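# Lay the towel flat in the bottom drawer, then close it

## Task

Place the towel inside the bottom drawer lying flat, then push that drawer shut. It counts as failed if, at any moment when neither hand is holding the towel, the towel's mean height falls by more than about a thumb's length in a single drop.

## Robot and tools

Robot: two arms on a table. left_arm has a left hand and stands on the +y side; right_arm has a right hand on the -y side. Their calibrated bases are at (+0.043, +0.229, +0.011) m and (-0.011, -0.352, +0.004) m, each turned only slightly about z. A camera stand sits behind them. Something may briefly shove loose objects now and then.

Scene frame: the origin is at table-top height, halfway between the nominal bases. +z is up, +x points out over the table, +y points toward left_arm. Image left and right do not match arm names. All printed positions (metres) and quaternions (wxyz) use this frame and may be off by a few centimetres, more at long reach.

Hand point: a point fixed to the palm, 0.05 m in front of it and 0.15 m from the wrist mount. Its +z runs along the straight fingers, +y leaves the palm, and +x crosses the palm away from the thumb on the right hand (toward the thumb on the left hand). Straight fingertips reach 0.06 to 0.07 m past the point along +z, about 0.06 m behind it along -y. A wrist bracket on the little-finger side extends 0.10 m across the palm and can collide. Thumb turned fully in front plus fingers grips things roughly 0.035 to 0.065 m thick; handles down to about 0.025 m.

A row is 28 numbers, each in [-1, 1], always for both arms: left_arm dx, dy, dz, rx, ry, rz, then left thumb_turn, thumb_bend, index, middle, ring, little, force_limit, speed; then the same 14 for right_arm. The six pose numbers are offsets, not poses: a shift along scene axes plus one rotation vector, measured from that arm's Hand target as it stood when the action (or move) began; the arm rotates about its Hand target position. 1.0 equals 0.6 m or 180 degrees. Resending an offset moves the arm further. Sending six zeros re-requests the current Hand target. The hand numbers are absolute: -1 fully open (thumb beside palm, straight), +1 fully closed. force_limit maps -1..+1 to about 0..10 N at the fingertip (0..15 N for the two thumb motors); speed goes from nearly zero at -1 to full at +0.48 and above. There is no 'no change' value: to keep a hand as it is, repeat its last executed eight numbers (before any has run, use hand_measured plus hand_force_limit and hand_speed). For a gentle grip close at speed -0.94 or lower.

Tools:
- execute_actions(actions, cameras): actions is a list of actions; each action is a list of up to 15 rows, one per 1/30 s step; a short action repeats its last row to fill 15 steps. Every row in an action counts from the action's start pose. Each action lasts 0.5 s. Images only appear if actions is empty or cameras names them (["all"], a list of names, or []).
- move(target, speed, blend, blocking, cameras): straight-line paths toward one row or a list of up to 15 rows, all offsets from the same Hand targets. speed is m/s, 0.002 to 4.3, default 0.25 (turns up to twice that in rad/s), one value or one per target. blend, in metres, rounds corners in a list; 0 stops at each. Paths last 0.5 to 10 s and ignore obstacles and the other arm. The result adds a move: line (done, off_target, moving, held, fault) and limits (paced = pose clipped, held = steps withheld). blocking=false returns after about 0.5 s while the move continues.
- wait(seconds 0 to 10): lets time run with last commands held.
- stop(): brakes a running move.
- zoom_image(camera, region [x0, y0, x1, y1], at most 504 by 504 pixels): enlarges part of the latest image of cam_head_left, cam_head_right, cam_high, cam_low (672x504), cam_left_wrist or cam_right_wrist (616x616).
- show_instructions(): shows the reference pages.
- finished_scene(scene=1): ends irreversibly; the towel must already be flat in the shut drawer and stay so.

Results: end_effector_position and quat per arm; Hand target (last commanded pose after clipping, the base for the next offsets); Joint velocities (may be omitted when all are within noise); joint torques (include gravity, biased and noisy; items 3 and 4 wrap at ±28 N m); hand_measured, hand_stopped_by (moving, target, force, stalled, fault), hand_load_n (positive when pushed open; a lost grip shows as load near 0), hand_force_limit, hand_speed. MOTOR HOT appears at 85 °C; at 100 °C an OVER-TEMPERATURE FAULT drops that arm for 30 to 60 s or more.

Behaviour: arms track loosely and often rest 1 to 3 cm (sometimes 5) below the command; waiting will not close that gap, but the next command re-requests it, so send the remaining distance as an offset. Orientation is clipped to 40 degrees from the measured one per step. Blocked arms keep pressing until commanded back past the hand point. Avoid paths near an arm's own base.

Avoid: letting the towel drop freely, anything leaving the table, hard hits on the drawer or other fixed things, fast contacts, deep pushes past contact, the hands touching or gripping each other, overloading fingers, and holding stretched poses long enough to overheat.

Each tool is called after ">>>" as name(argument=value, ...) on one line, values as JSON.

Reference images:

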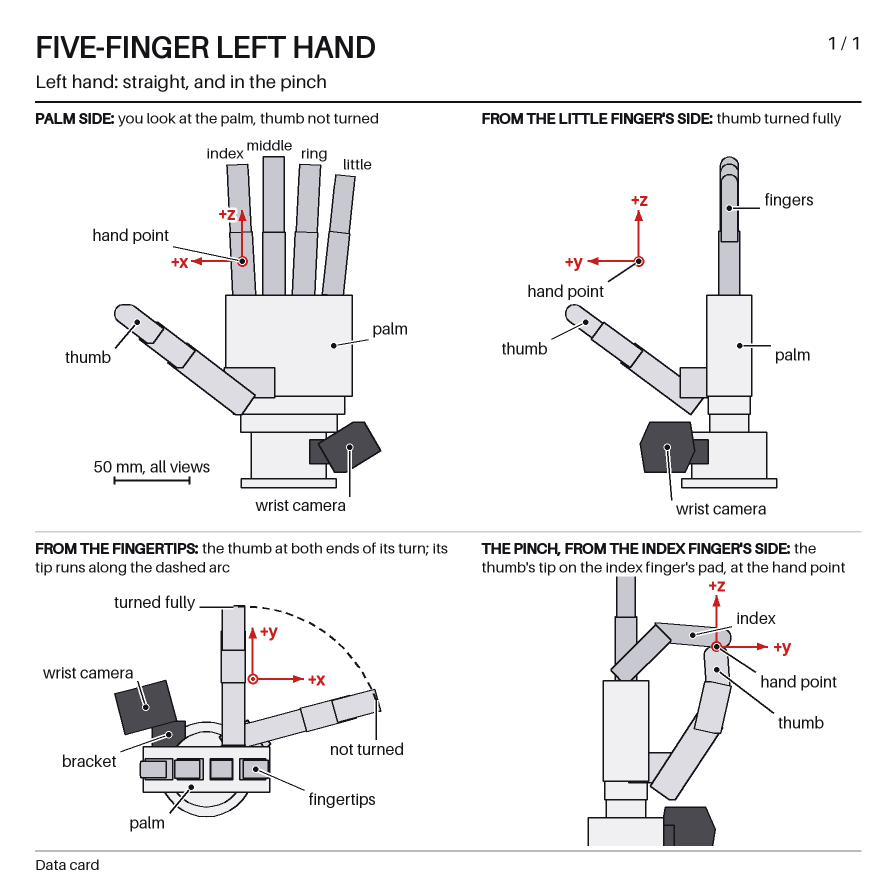

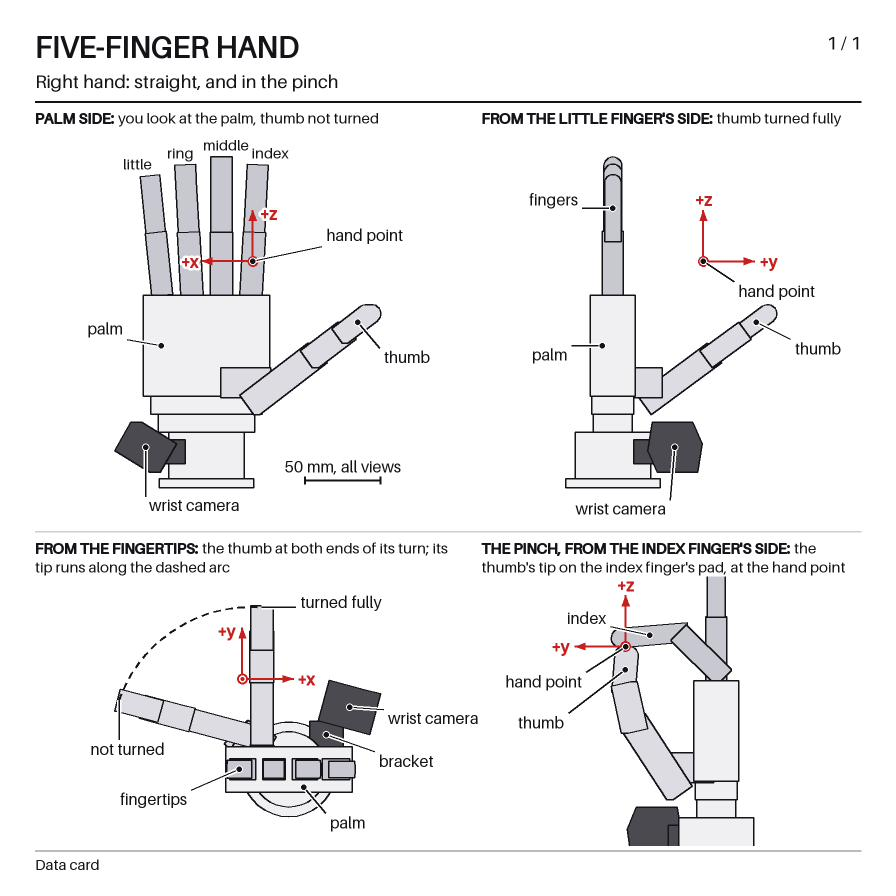

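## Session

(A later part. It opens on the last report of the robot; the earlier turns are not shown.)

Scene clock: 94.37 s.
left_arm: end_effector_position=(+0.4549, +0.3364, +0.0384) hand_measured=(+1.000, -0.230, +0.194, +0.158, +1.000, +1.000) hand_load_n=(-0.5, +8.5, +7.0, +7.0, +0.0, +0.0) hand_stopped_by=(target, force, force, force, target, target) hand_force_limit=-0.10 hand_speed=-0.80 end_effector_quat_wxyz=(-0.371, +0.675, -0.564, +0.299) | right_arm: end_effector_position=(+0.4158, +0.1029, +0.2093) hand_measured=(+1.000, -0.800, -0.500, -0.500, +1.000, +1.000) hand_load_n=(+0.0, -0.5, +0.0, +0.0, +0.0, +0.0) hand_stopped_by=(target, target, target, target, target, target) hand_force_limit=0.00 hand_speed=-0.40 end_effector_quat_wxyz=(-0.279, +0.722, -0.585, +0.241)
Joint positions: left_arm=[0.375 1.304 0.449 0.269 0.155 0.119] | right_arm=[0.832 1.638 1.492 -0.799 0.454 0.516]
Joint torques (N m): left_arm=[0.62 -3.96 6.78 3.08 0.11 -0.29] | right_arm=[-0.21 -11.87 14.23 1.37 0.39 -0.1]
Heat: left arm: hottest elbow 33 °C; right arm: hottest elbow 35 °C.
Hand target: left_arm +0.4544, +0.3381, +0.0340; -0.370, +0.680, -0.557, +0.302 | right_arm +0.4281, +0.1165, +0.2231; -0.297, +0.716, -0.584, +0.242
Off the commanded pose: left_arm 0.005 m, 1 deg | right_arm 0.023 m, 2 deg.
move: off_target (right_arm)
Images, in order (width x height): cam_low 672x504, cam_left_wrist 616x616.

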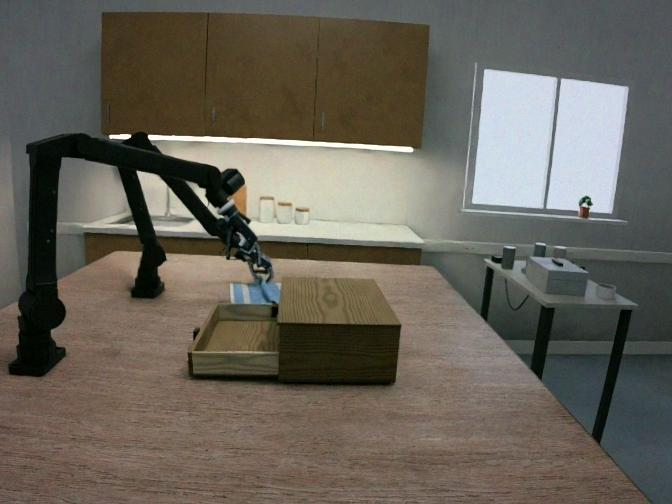

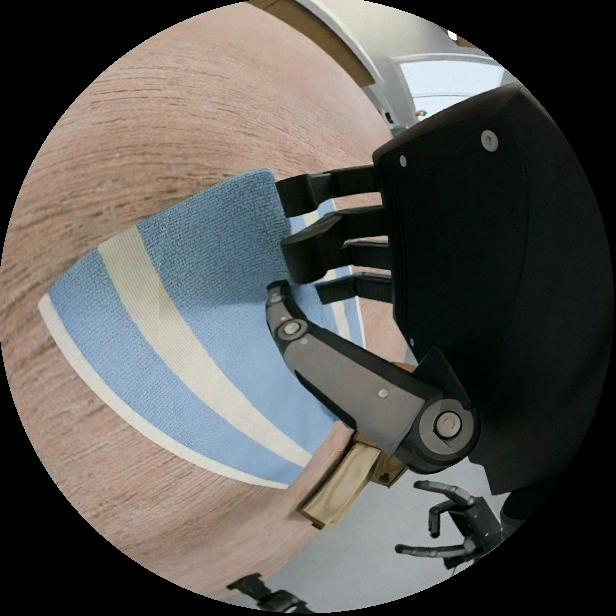

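>>> move(target=[0,0,0.0,0,0,0,1,0.15,0.5,0.5,1,1,-0.1,-0.8,0.103,0.0725,-0.205,0,0,0,1,-0.8,-0.5,-0.5,1,1,0.0,-0.4], speed=[0.12], cameras=["cam_low","cam_right_wrist","cam_head_right"])

>>> zoom_image(camera="cam_low", region=[220, 230, 300, 310])

>>> zoom_image(camera="cam_right_wrist", region=[160, 150, 460, 450])

>>> zoom_image(camera="cam_head_right", region=[150, 110, 310, 230])

Scene clock: 96.77 s.
left_arm: end_effector_position=(+0.4549, +0.3364, +0.0384) hand_measured=(+1.000, -0.230, +0.194, +0.158, +1.000, +1.000) hand_load_n=(-0.5, +8.0, +7.0, +7.0, +0.0, +0.0) hand_stopped_by=(target, force, force, force, target, target) hand_force_limit=-0.10 hand_speed=-0.80 end_effector_quat_wxyz=(-0.371, +0.675, -0.564, +0.299) | right_arm: end_effector_position=(+0.4733, +0.1505, +0.0913) hand_measured=(+1.000, -0.800, -0.500, -0.500, +1.000, +1.000) hand_load_n=(+0.0, -0.5, +0.0, +0.0, +0.0, +0.0) hand_stopped_by=(target, target, target, target, target, target) hand_force_limit=0.00 hand_speed=-0.40 end_effector_quat_wxyz=(-0.283, +0.720, -0.586, +0.239)
Joint positions: left_arm=[0.375 1.304 0.449 0.269 0.155 0.119] | right_arm=[0.808 1.898 1.528 -0.559 0.438 0.498]
Joint torques (N m): left_arm=[0.62 -3.84 6.75 2.93 0.11 -0.3] | right_arm=[-0.67 -14.56 13.31 1.4 0.31 -0.23]
Heat: left arm: hottest elbow 33 °C; right arm: hottest elbow 36 °C.
Hand target: left_arm +0.4544, +0.3381, +0.0340; -0.370, +0.680, -0.557, +0.302 | right_arm +0.4900, +0.1599, +0.0999; -0.296, +0.716, -0.584, +0.242
Off the commanded pose: left_arm 0.005 m, 1 deg | right_arm 0.021 m, 2 deg.
move: off_target (right_arm)
Images, in order (width x height): cam_head_right 672x504, cam_low 672x504, cam_right_wrist 616x616.

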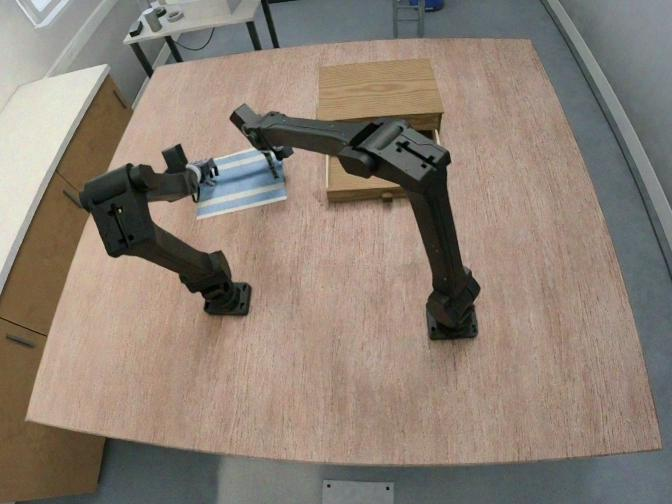

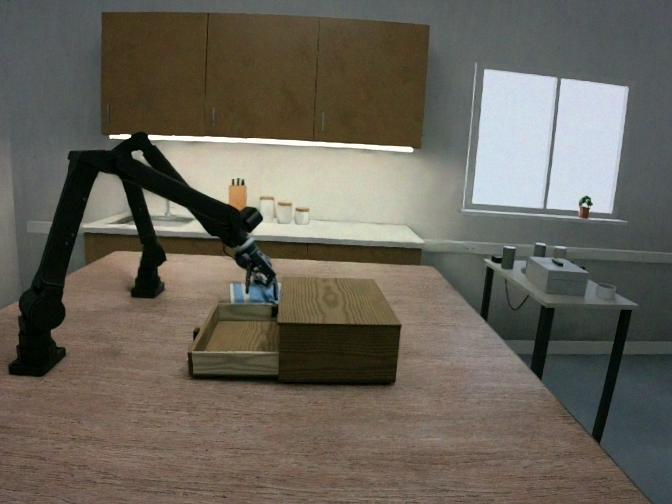

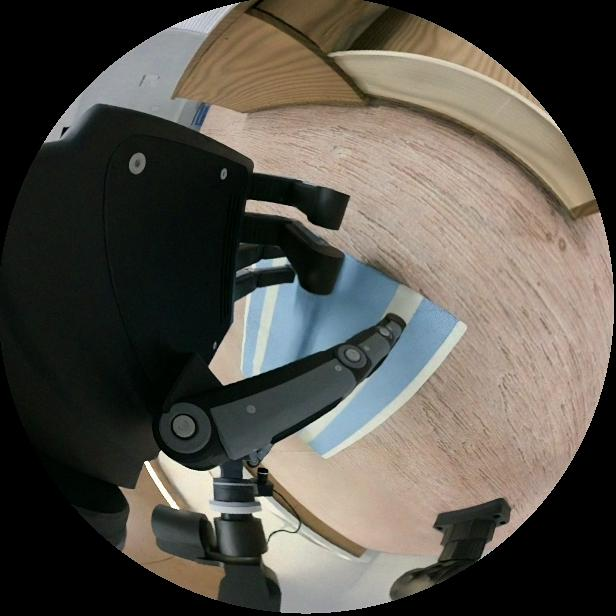

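Scaled by 6.300 from the camera's 672x504 image, which has a finer 960x720 frame.

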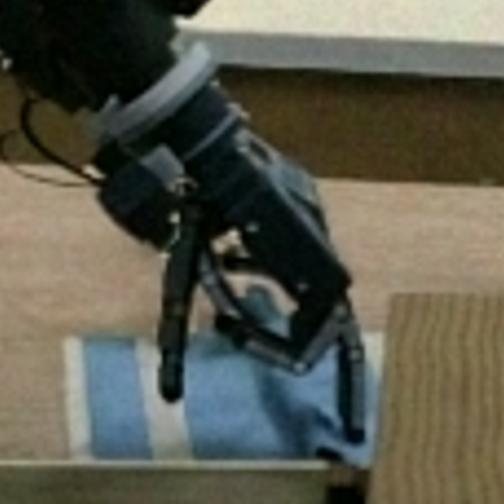

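Scaled by 1.680 from the camera's 616x616 image, which has a finer 880x880 frame.

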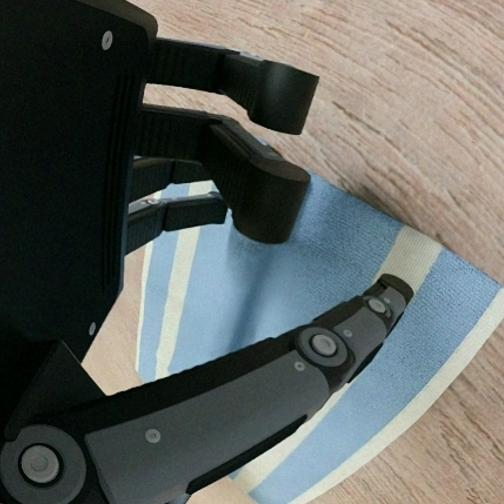

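Scaled by 3.150 from the camera's 672x504 image, which has a finer 960x720 frame.

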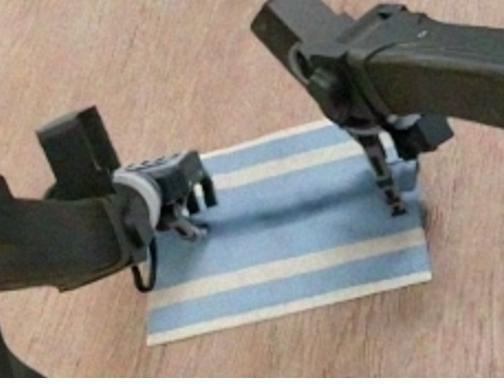

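>>> move(target=[0,0,0.0,0,0,0,1,0.15,0.5,0.5,1,1,-0.1,-0.8,0.067,0.025,0,0,0,0,1,-0.8,-0.5,-0.5,1,1,0.0,-0.4], speed=[0.1], cameras=["cam_low","cam_right_wrist","cam_head_right","cam_high"])

>>> zoom_image(camera="cam_low", region=[220, 230, 300, 310])

>>> zoom_image(camera="cam_right_wrist", region=[160, 150, 460, 450])

>>> zoom_image(camera="cam_head_right", region=[150, 110, 310, 230])

Scene clock: 99.37 s.
left_arm: end_effector_position=(+0.4549, +0.3364, +0.0384) hand_measured=(+1.000, -0.230, +0.194, +0.158, +1.000, +1.000) hand_load_n=(-0.5, +8.0, +7.0, +7.0, +0.0, +0.0) hand_stopped_by=(target, force, force, force, target, target) hand_force_limit=-0.10 hand_speed=-0.80 end_effector_quat_wxyz=(-0.371, +0.675, -0.564, +0.299) | right_arm: end_effector_position=(+0.5199, +0.1677, +0.0996) hand_measured=(+1.000, -0.800, -0.500, -0.500, +1.000, +1.000) hand_load_n=(+0.0, +0.0, +0.0, +0.0, +0.0, +0.0) hand_stopped_by=(target, target, target, target, target, target) hand_force_limit=0.00 hand_speed=-0.40 end_effector_quat_wxyz=(-0.295, +0.714, -0.588, +0.240)
Joint positions: left_arm=[0.375 1.304 0.449 0.269 0.155 0.119] | right_arm=[0.773 1.987 1.678 -0.582 0.419 0.473]
Joint torques (N m): left_arm=[0.67 -3.96 6.79 2.95 0.12 -0.32] | right_arm=[-0.62 -14.86 13.61 0.73 0.26 -0.16]
Heat: left arm: hottest elbow 33 °C; right arm: hottest elbow 36 °C.
Hand target: left_arm +0.4544, +0.3381, +0.0340; -0.370, +0.680, -0.557, +0.302 | right_arm +0.5304, +0.1749, +0.1002; -0.297, +0.715, -0.584, +0.242
Off the commanded pose: left_arm 0.005 m, 1 deg | right_arm 0.013 m, 1 deg.
move: off_target (right_arm)
Images, in order (width x height): cam_head_right 672x504, cam_high 672x504, cam_low 672x504, cam_right_wrist 616x616.

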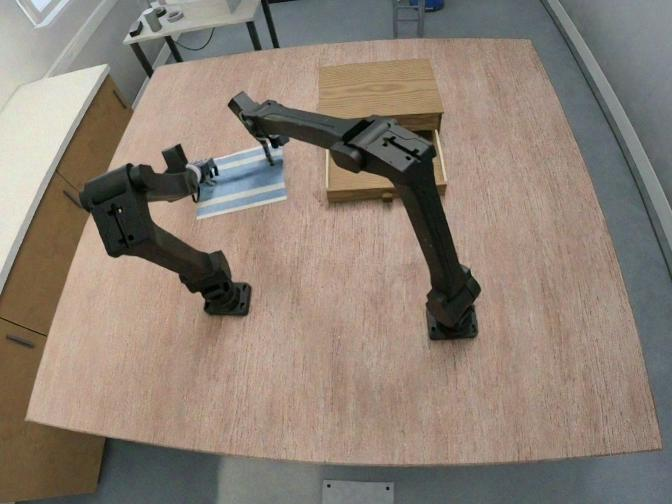

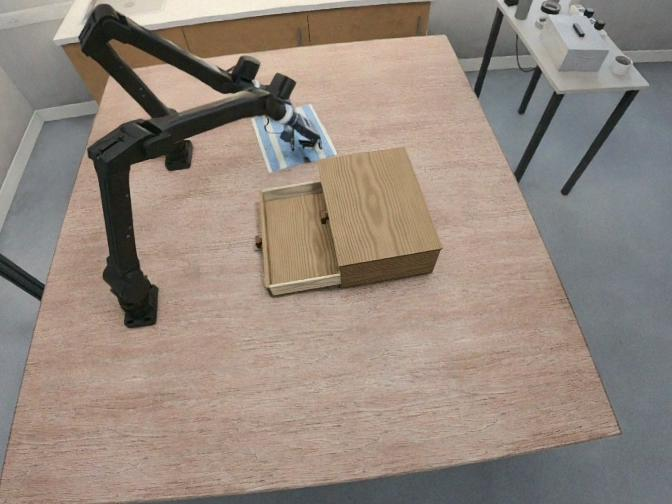

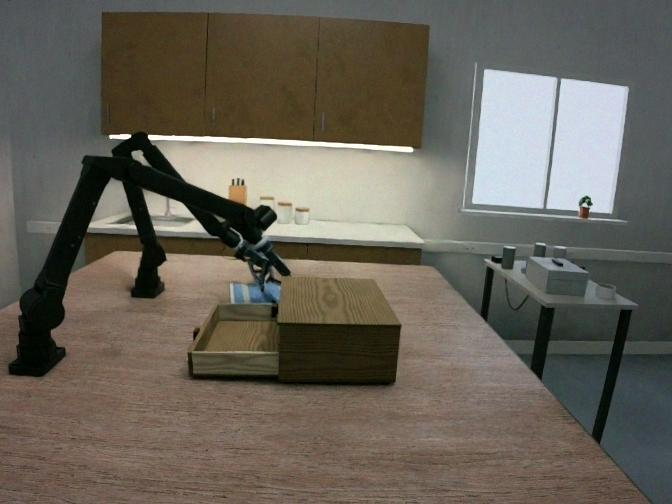

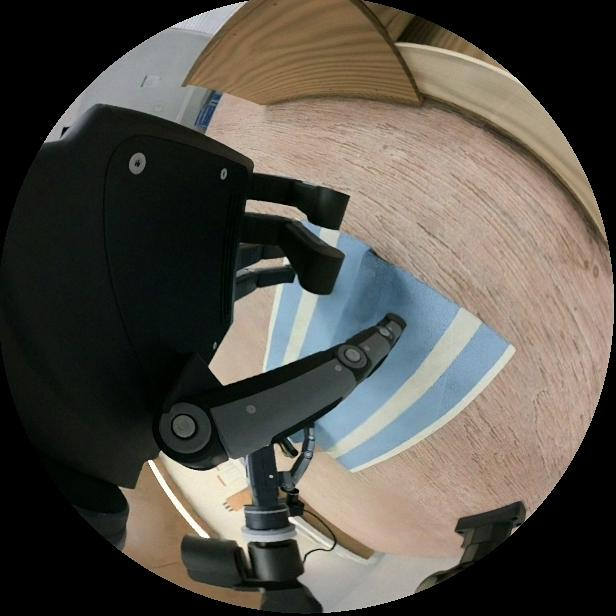

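Scaled by 6.300 from the camera's 672x504 image, which has a finer 960x720 frame.

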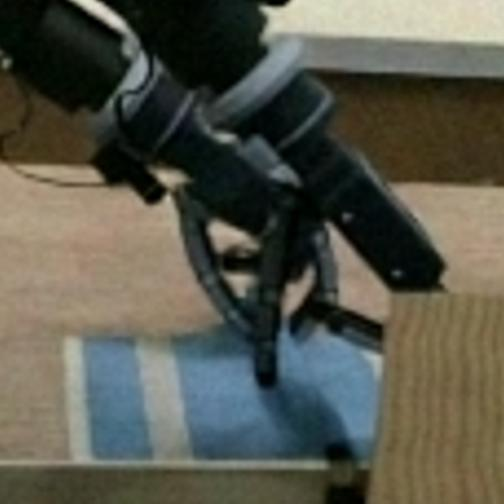

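Scaled by 1.680 from the camera's 616x616 image, which has a finer 880x880 frame.

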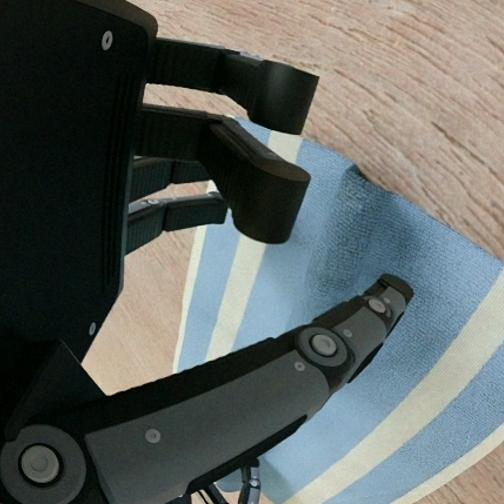

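Scaled by 3.150 from the camera's 672x504 image, which has a finer 960x720 frame.

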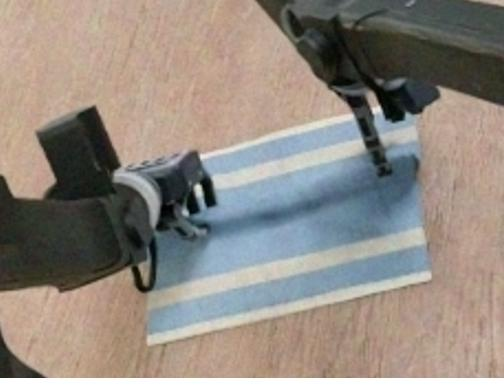

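>>> move(target=[0,0,0.0,0,0,0,1,0.15,0.5,0.5,1,1,-0.1,-0.8,-0.01,0.0125,-0.055,0.0133,-0.0653,0,1,-0.5,-0.1,-0.1,1,1,-0.1,-0.7], speed=[0.08], cameras=["cam_low","cam_right_wrist","cam_head_right","cam_high"])

>>> zoom_image(camera="cam_low", region=[220, 230, 300, 310])

>>> zoom_image(camera="cam_right_wrist", region=[160, 150, 460, 450])

>>> zoom_image(camera="cam_high", region=[230, 80, 360, 180])

Scene clock: 101.93 s.
left_arm: end_effector_position=(+0.4549, +0.3364, +0.0384) hand_measured=(+1.000, -0.230, +0.194, +0.158, +1.000, +1.000) hand_load_n=(-0.5, +8.0, +7.0, +7.0, +0.0, +0.0) hand_stopped_by=(target, force, force, force, target, target) hand_force_limit=-0.10 hand_speed=-0.80 end_effector_quat_wxyz=(-0.371, +0.675, -0.564, +0.299) | right_arm: end_effector_position=(+0.5271, +0.1782, +0.0708) hand_measured=(+1.000, -0.500, -0.100, -0.100, +1.000, +1.000) hand_load_n=(+0.0, +0.0, +0.0, +0.0, +0.0, +0.0) hand_stopped_by=(target, target, target, target, target, target) hand_force_limit=-0.10 hand_speed=-0.70 end_effector_quat_wxyz=(-0.369, +0.676, -0.563, +0.300)
Joint positions: left_arm=[0.375 1.304 0.449 0.269 0.155 0.119] | right_arm=[0.809 1.987 1.499 -0.203 0.536 0.412]
Joint torques (N m): left_arm=[0.26 -4.01 6.8 3.07 0.12 -0.32] | right_arm=[0.32 -16.97 9.2 1.63 0.42 -0.2]
Heat: left arm: hottest elbow 33 °C; right arm: hottest elbow 36 °C.
Hand target: left_arm +0.4544, +0.3381, +0.0340; -0.370, +0.680, -0.557, +0.302 | right_arm +0.5242, +0.1823, +0.0670; -0.370, +0.681, -0.556, +0.302
Off the commanded pose: left_arm 0.005 m, 1 deg | right_arm 0.006 m, 1 deg.
move: done
Images, in order (width x height): cam_head_right 672x504, cam_high 672x504, cam_low 672x504, cam_right_wrist 616x616.

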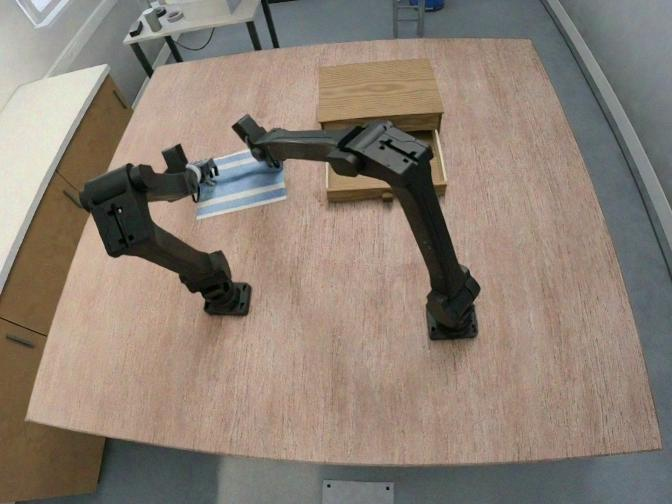

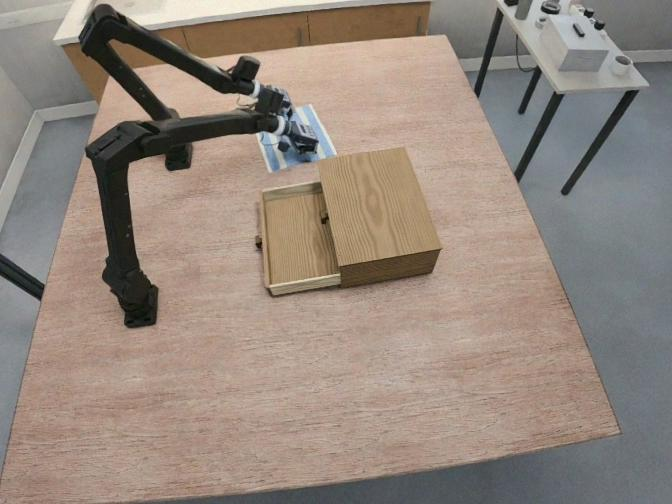

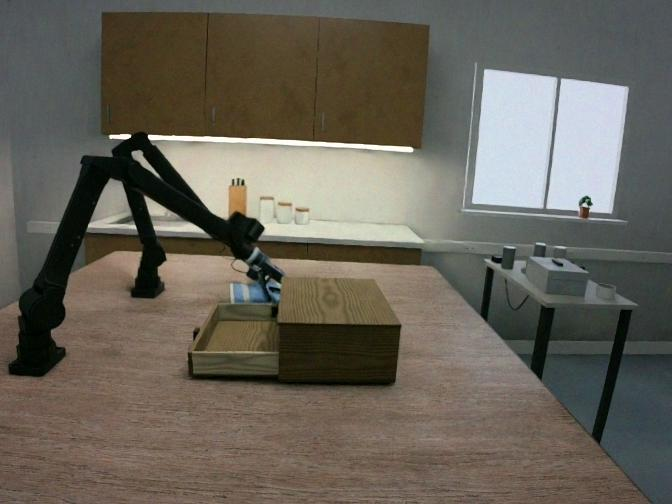

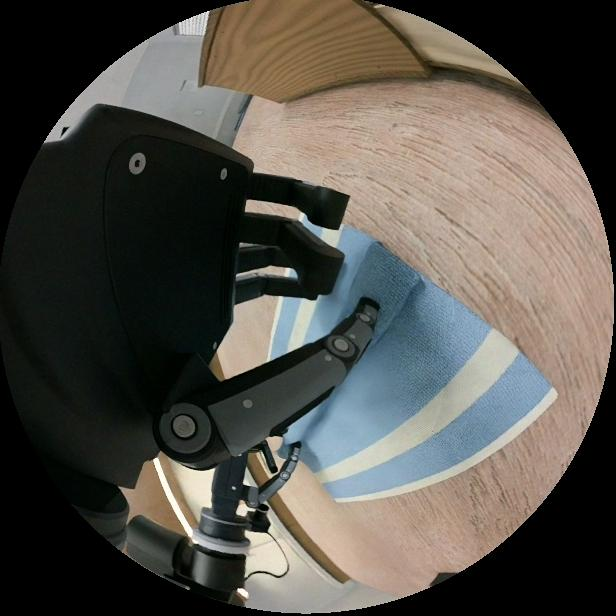

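Scaled by 6.300 from the camera's 672x504 image, which has a finer 960x720 frame.

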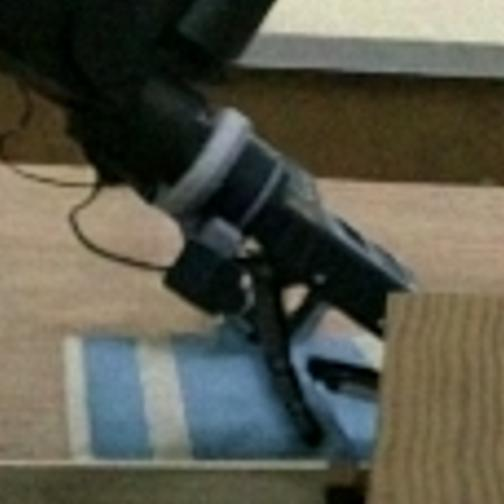

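Scaled by 1.680 from the camera's 616x616 image, which has a finer 880x880 frame.

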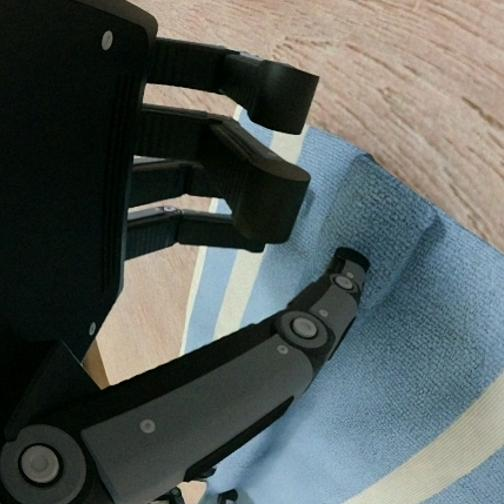

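Scaled by 3.877 from the camera's 672x504 image, which has a finer 960x720 frame.

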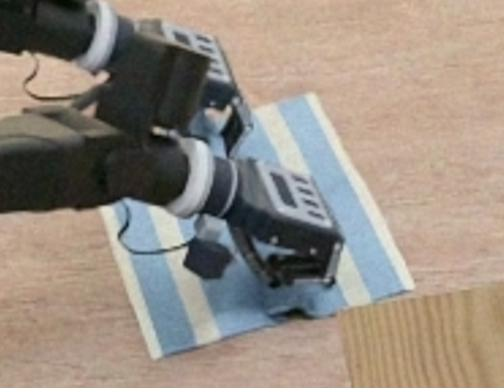

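>>> move(target=[[0,0,0.0,0,0,0,1,0.15,0.5,0.5,1,1,-0.1,-0.8,-0.02,0.01,0.03,0,0,0,1,-0.5,-0.1,-0.1,1,1,-0.1,-0.7],[0,0,0.0,0,0,0,1,0.15,0.5,0.5,1,1,-0.1,-0.8,-0.042,0.02,0.0,0,0,0,1,-0.5,-0.1,-0.1,1,1,-0.1,-0.7]], speed=[0.08,0.06], blend=[0.01,0], cameras=["cam_low","cam_right_wrist","cam_high"])

>>> zoom_image(camera="cam_low", region=[220, 230, 300, 310])

>>> zoom_image(camera="cam_right_wrist", region=[160, 150, 460, 450])

>>> zoom_image(camera="cam_high", region=[230, 80, 360, 180])

Scene clock: 106.40 s.
left_arm: end_effector_position=(+0.4549, +0.3364, +0.0384) hand_measured=(+1.000, -0.230, +0.194, +0.158, +1.000, +1.000) hand_load_n=(-0.5, +8.0, +7.0, +7.0, +0.0, +0.5) hand_stopped_by=(target, force, force, force, target, target) hand_force_limit=-0.10 hand_speed=-0.80 end_effector_quat_wxyz=(-0.371, +0.675, -0.564, +0.299) | right_arm: end_effector_position=(+0.5007, +0.1892, +0.0621) hand_measured=(+1.000, -0.500, -0.100, -0.100, +1.000, +1.000) hand_load_n=(+0.0, +0.0, +0.5, +0.0, +0.0, +0.0) hand_stopped_by=(target, target, target, target, target, target) hand_force_limit=-0.10 hand_speed=-0.70 end_effector_quat_wxyz=(-0.360, +0.686, -0.553, +0.305)
Joint positions: left_arm=[0.375 1.304 0.449 0.269 0.155 0.119] | right_arm=[0.854 1.984 1.478 -0.213 0.57 0.417]
Joint torques (N m): left_arm=[0.62 -3.84 6.82 2.96 0.12 -0.31] | right_arm=[-0.03 -17.85 9.14 1.48 0.36 0.07]
Heat: left arm: hottest elbow 33 °C; right arm: hottest elbow 35 °C.
Hand target: left_arm +0.4544, +0.3381, +0.0340; -0.370, +0.680, -0.557, +0.302 | right_arm +0.4992, +0.1943, +0.0671; -0.370, +0.680, -0.556, +0.302
Off the commanded pose: left_arm 0.005 m, 1 deg | right_arm 0.007 m, 1 deg.
move: done
Images, in order (width x height): cam_high 672x504, cam_low 672x504, cam_right_wrist 616x616.

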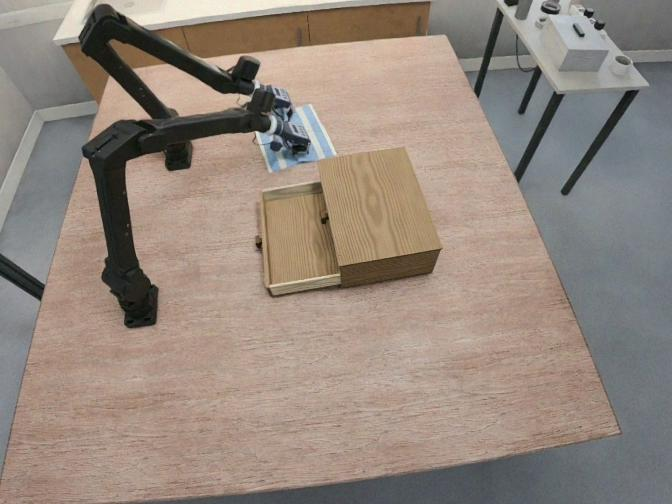

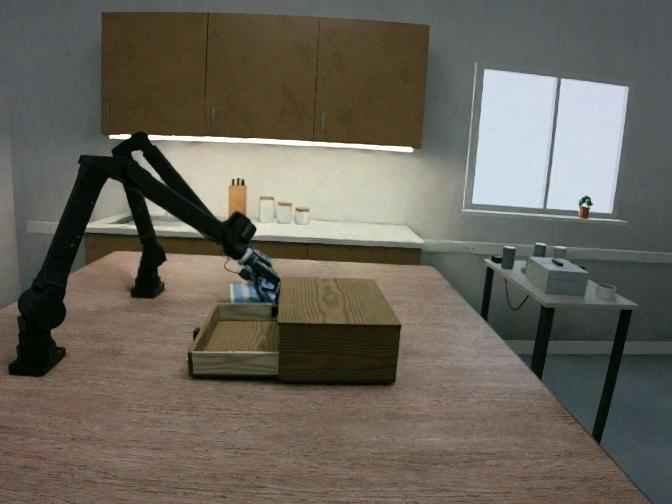

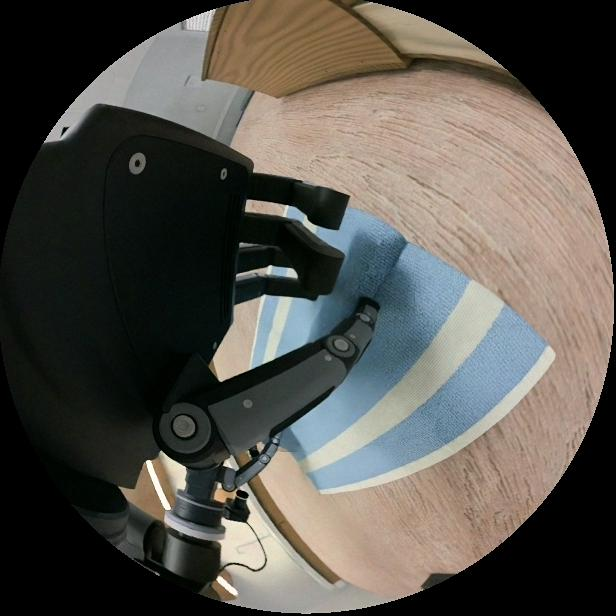

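Scaled by 6.300 from the camera's 672x504 image, which has a finer 960x720 frame.

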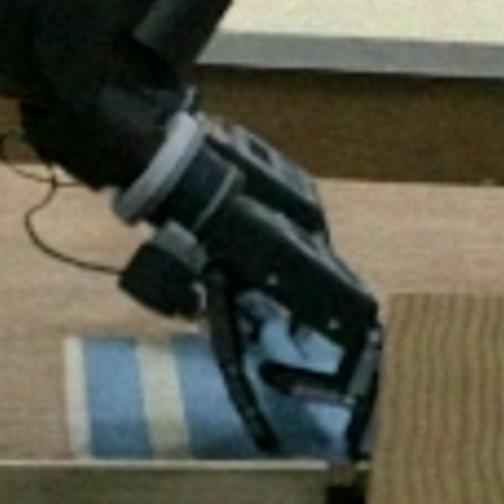

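Scaled by 1.680 from the camera's 616x616 image, which has a finer 880x880 frame.

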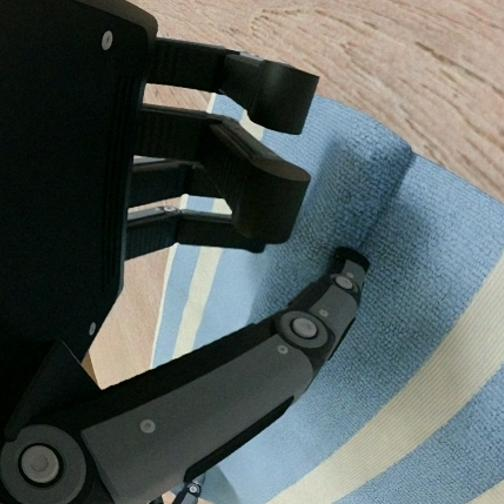

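Scaled by 3.877 from the camera's 672x504 image, which has a finer 960x720 frame.

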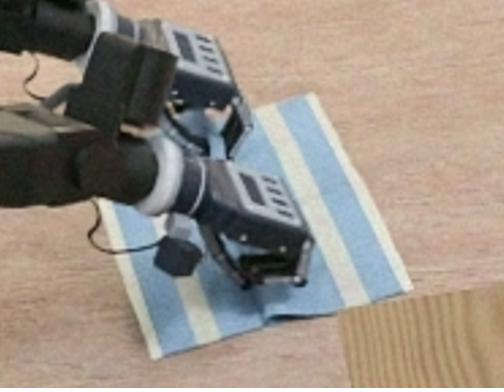

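>>> zoom_image(camera="cam_low", region=[245, 270, 285, 310])

>>> zoom_image(camera="cam_high", region=[270, 130, 320, 170])

Scaled by 12.600 from the camera's 672x504 image, which has a finer 960x720 frame.

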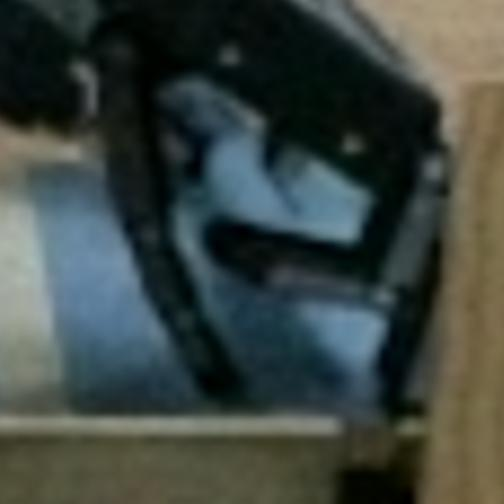

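Scaled by 10.080 from the camera's 672x504 image, which has a finer 960x720 frame.

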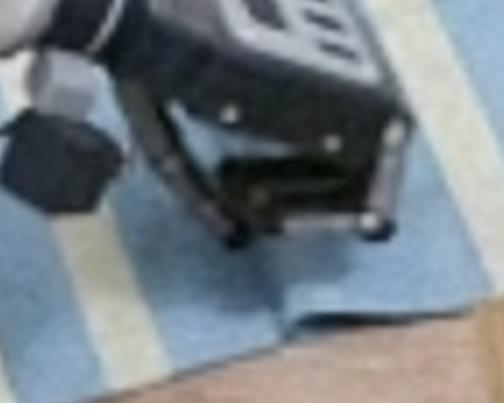

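>>> execute_actions(actions=[], cameras=["cam_low","cam_high","cam_right_wrist"])

>>> zoom_image(camera="cam_low", region=[220, 220, 320, 310])

>>> zoom_image(camera="cam_high", region=[240, 110, 340, 190])

>>> zoom_image(camera="cam_right_wrist", region=[160, 150, 460, 450])

Scene clock: 108.83 s.
left_arm: end_effector_position=(+0.4549, +0.3364, +0.0384) hand_measured=(+1.000, -0.230, +0.194, +0.158, +1.000, +1.000) hand_load_n=(-0.5, +8.0, +7.0, +7.0, +0.5, +0.0) hand_stopped_by=(target, force, force, force, target, target) hand_force_limit=-0.10 hand_speed=-0.80 end_effector_quat_wxyz=(-0.371, +0.675, -0.564, +0.299) | right_arm: end_effector_position=(+0.5007, +0.1892, +0.0621) hand_measured=(+1.000, -0.500, -0.100, -0.100, +1.000, +1.000) hand_load_n=(+0.0, +0.5, +0.0, +0.0, +0.0, +0.0) hand_stopped_by=(target, target, target, target, target, target) hand_force_limit=-0.10 hand_speed=-0.70 end_effector_quat_wxyz=(-0.360, +0.686, -0.553, +0.305)
Joint positions: left_arm=[0.375 1.304 0.449 0.269 0.155 0.119] | right_arm=[0.854 1.984 1.478 -0.213 0.57 0.417]
Joint velocities: within noise
Joint torques (N m): left_arm=[0.44 -4.37 6.72 2.91 0.11 -0.33] | right_arm=[-0.38 -17.61 8.95 1.44 0.37 0.13]
Heat: left arm: hottest elbow 33 °C; right arm: hottest elbow 35 °C.
Hand target: left_arm +0.4544, +0.3381, +0.0340; -0.370, +0.680, -0.557, +0.302 | right_arm +0.4992, +0.1943, +0.0671; -0.370, +0.681, -0.556, +0.302
Off the commanded pose: left_arm 0.005 m, 1 deg | right_arm 0.007 m, 1 deg.
Images, in order (width x height): cam_high 672x504, cam_low 672x504, cam_right_wrist 616x616.

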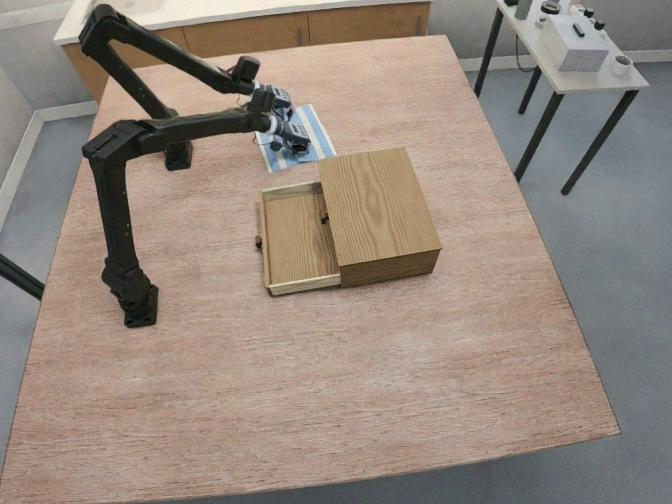

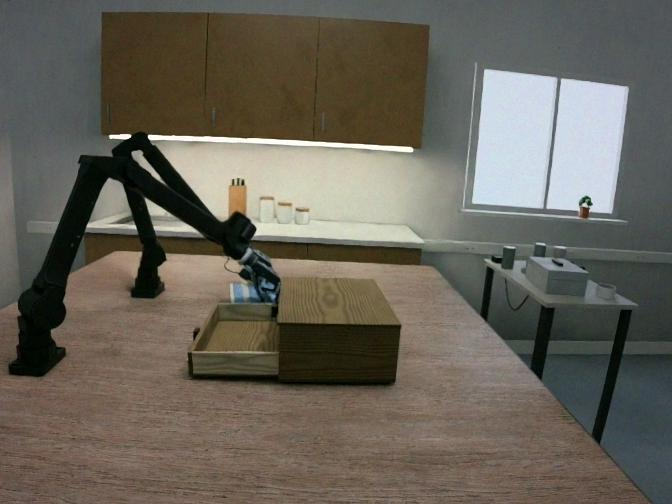

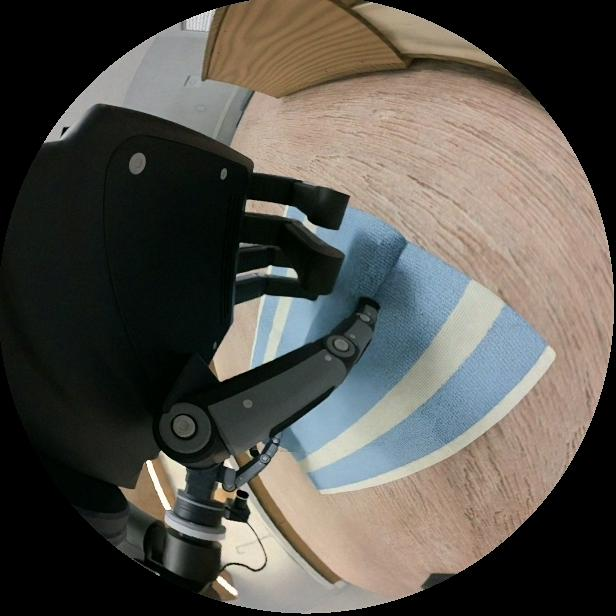

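Scaled by 5.040 from the camera's 672x504 image, which has a finer 960x720 frame.

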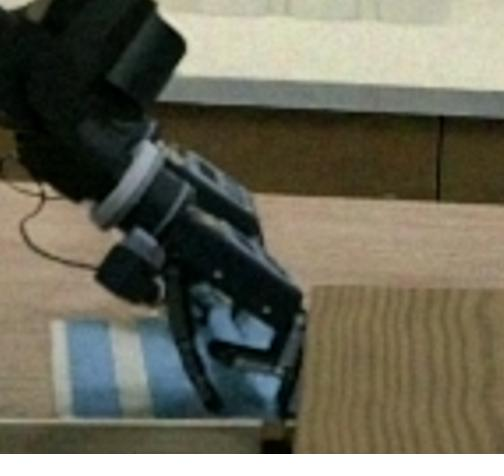

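Scaled by 5.040 from the camera's 672x504 image, which has a finer 960x720 frame.

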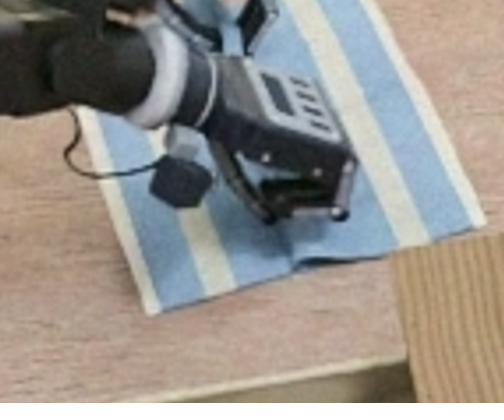

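Scaled by 1.680 from the camera's 616x616 image, which has a finer 880x880 frame.

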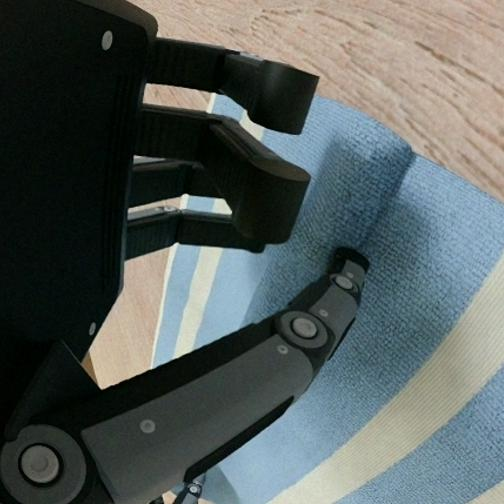

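>>> execute_actions(actions=[[[0,0,0,0,0,0,1,0.15,0.5,0.5,1,1,-0.1,-0.8,0,0,0,0,0,0,1,-0.3,0.05,0.05,1,1,-0.1,-0.8]]], cameras=["cam_low","cam_high","cam_right_wrist"])

>>> zoom_image(camera="cam_low", region=[220, 220, 320, 310])

>>> zoom_image(camera="cam_right_wrist", region=[160, 150, 460, 450])

Scene clock: 110.47 s.
left_arm: end_effector_position=(+0.4549, +0.3364, +0.0384) hand_measured=(+1.000, -0.230, +0.194, +0.158, +1.000, +1.000) hand_load_n=(-0.5, +8.0, +7.0, +7.0, +0.0, +0.0) hand_stopped_by=(target, force, force, force, target, target) hand_force_limit=-0.10 hand_speed=-0.80 end_effector_quat_wxyz=(-0.371, +0.675, -0.564, +0.299) | right_arm: end_effector_position=(+0.5007, +0.1892, +0.0621) hand_measured=(+1.000, -0.300, +0.050, +0.050, +1.000, +1.000) hand_load_n=(+0.0, +0.5, +0.0, +0.0, +0.0, +0.0) hand_stopped_by=(target, target, target, target, target, target) hand_force_limit=-0.10 hand_speed=-0.80 end_effector_quat_wxyz=(-0.360, +0.686, -0.553, +0.305)
Joint positions: left_arm=[0.375 1.304 0.449 0.269 0.155 0.119] | right_arm=[0.854 1.984 1.478 -0.213 0.57 0.417]
Joint torques (N m): left_arm=[0.32 -4.07 6.78 3.06 0.12 -0.32] | right_arm=[0.26 -17.49 9.06 1.58 0.41 0.11]
Heat: left arm: hottest elbow 32 °C; right arm: hottest elbow 35 °C.
Hand target: left_arm +0.4544, +0.3381, +0.0340; -0.370, +0.680, -0.557, +0.302 | right_arm +0.4992, +0.1943, +0.0671; -0.370, +0.681, -0.556, +0.302
Off the commanded pose: left_arm 0.005 m, 1 deg | right_arm 0.007 m, 1 deg.
Images, in order (width x height): cam_high 672x504, cam_low 672x504, cam_right_wrist 616x616.

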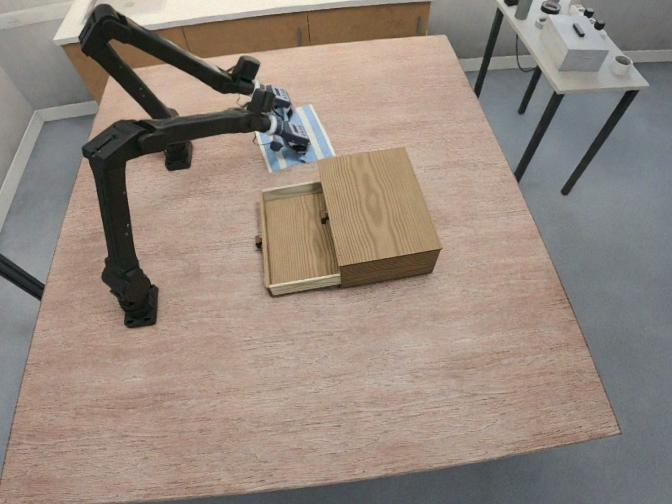

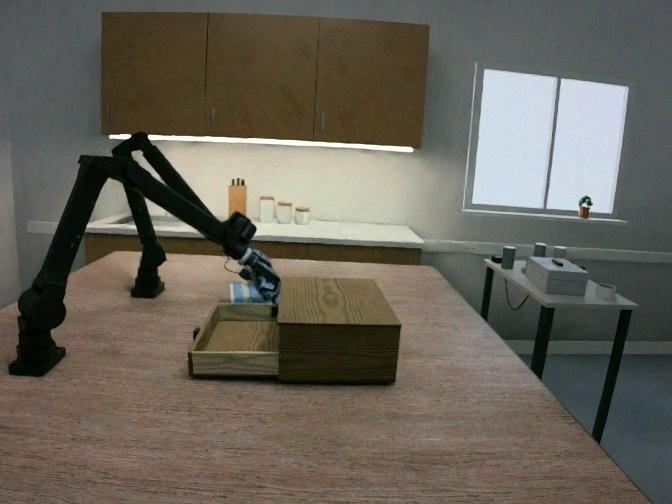

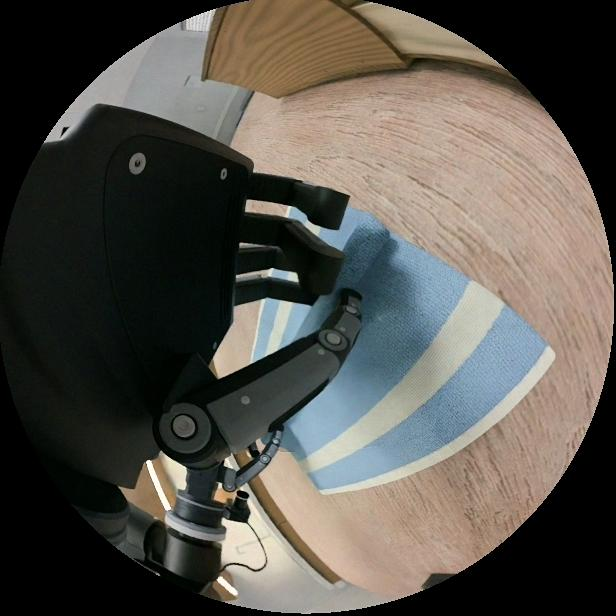

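Scaled by 5.040 from the camera's 672x504 image, which has a finer 960x720 frame.

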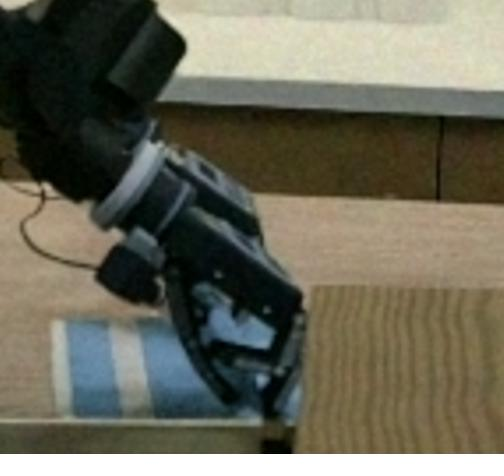

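Scaled by 1.680 from the camera's 616x616 image, which has a finer 880x880 frame.

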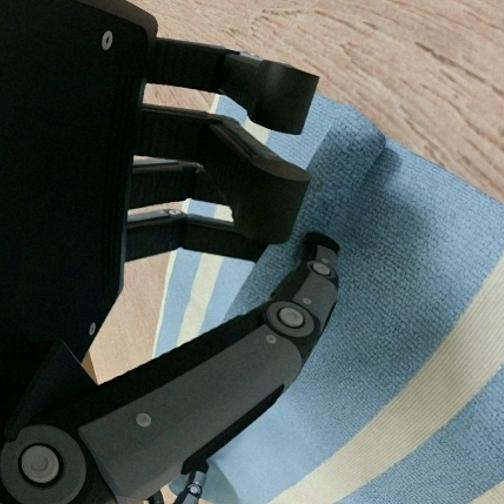

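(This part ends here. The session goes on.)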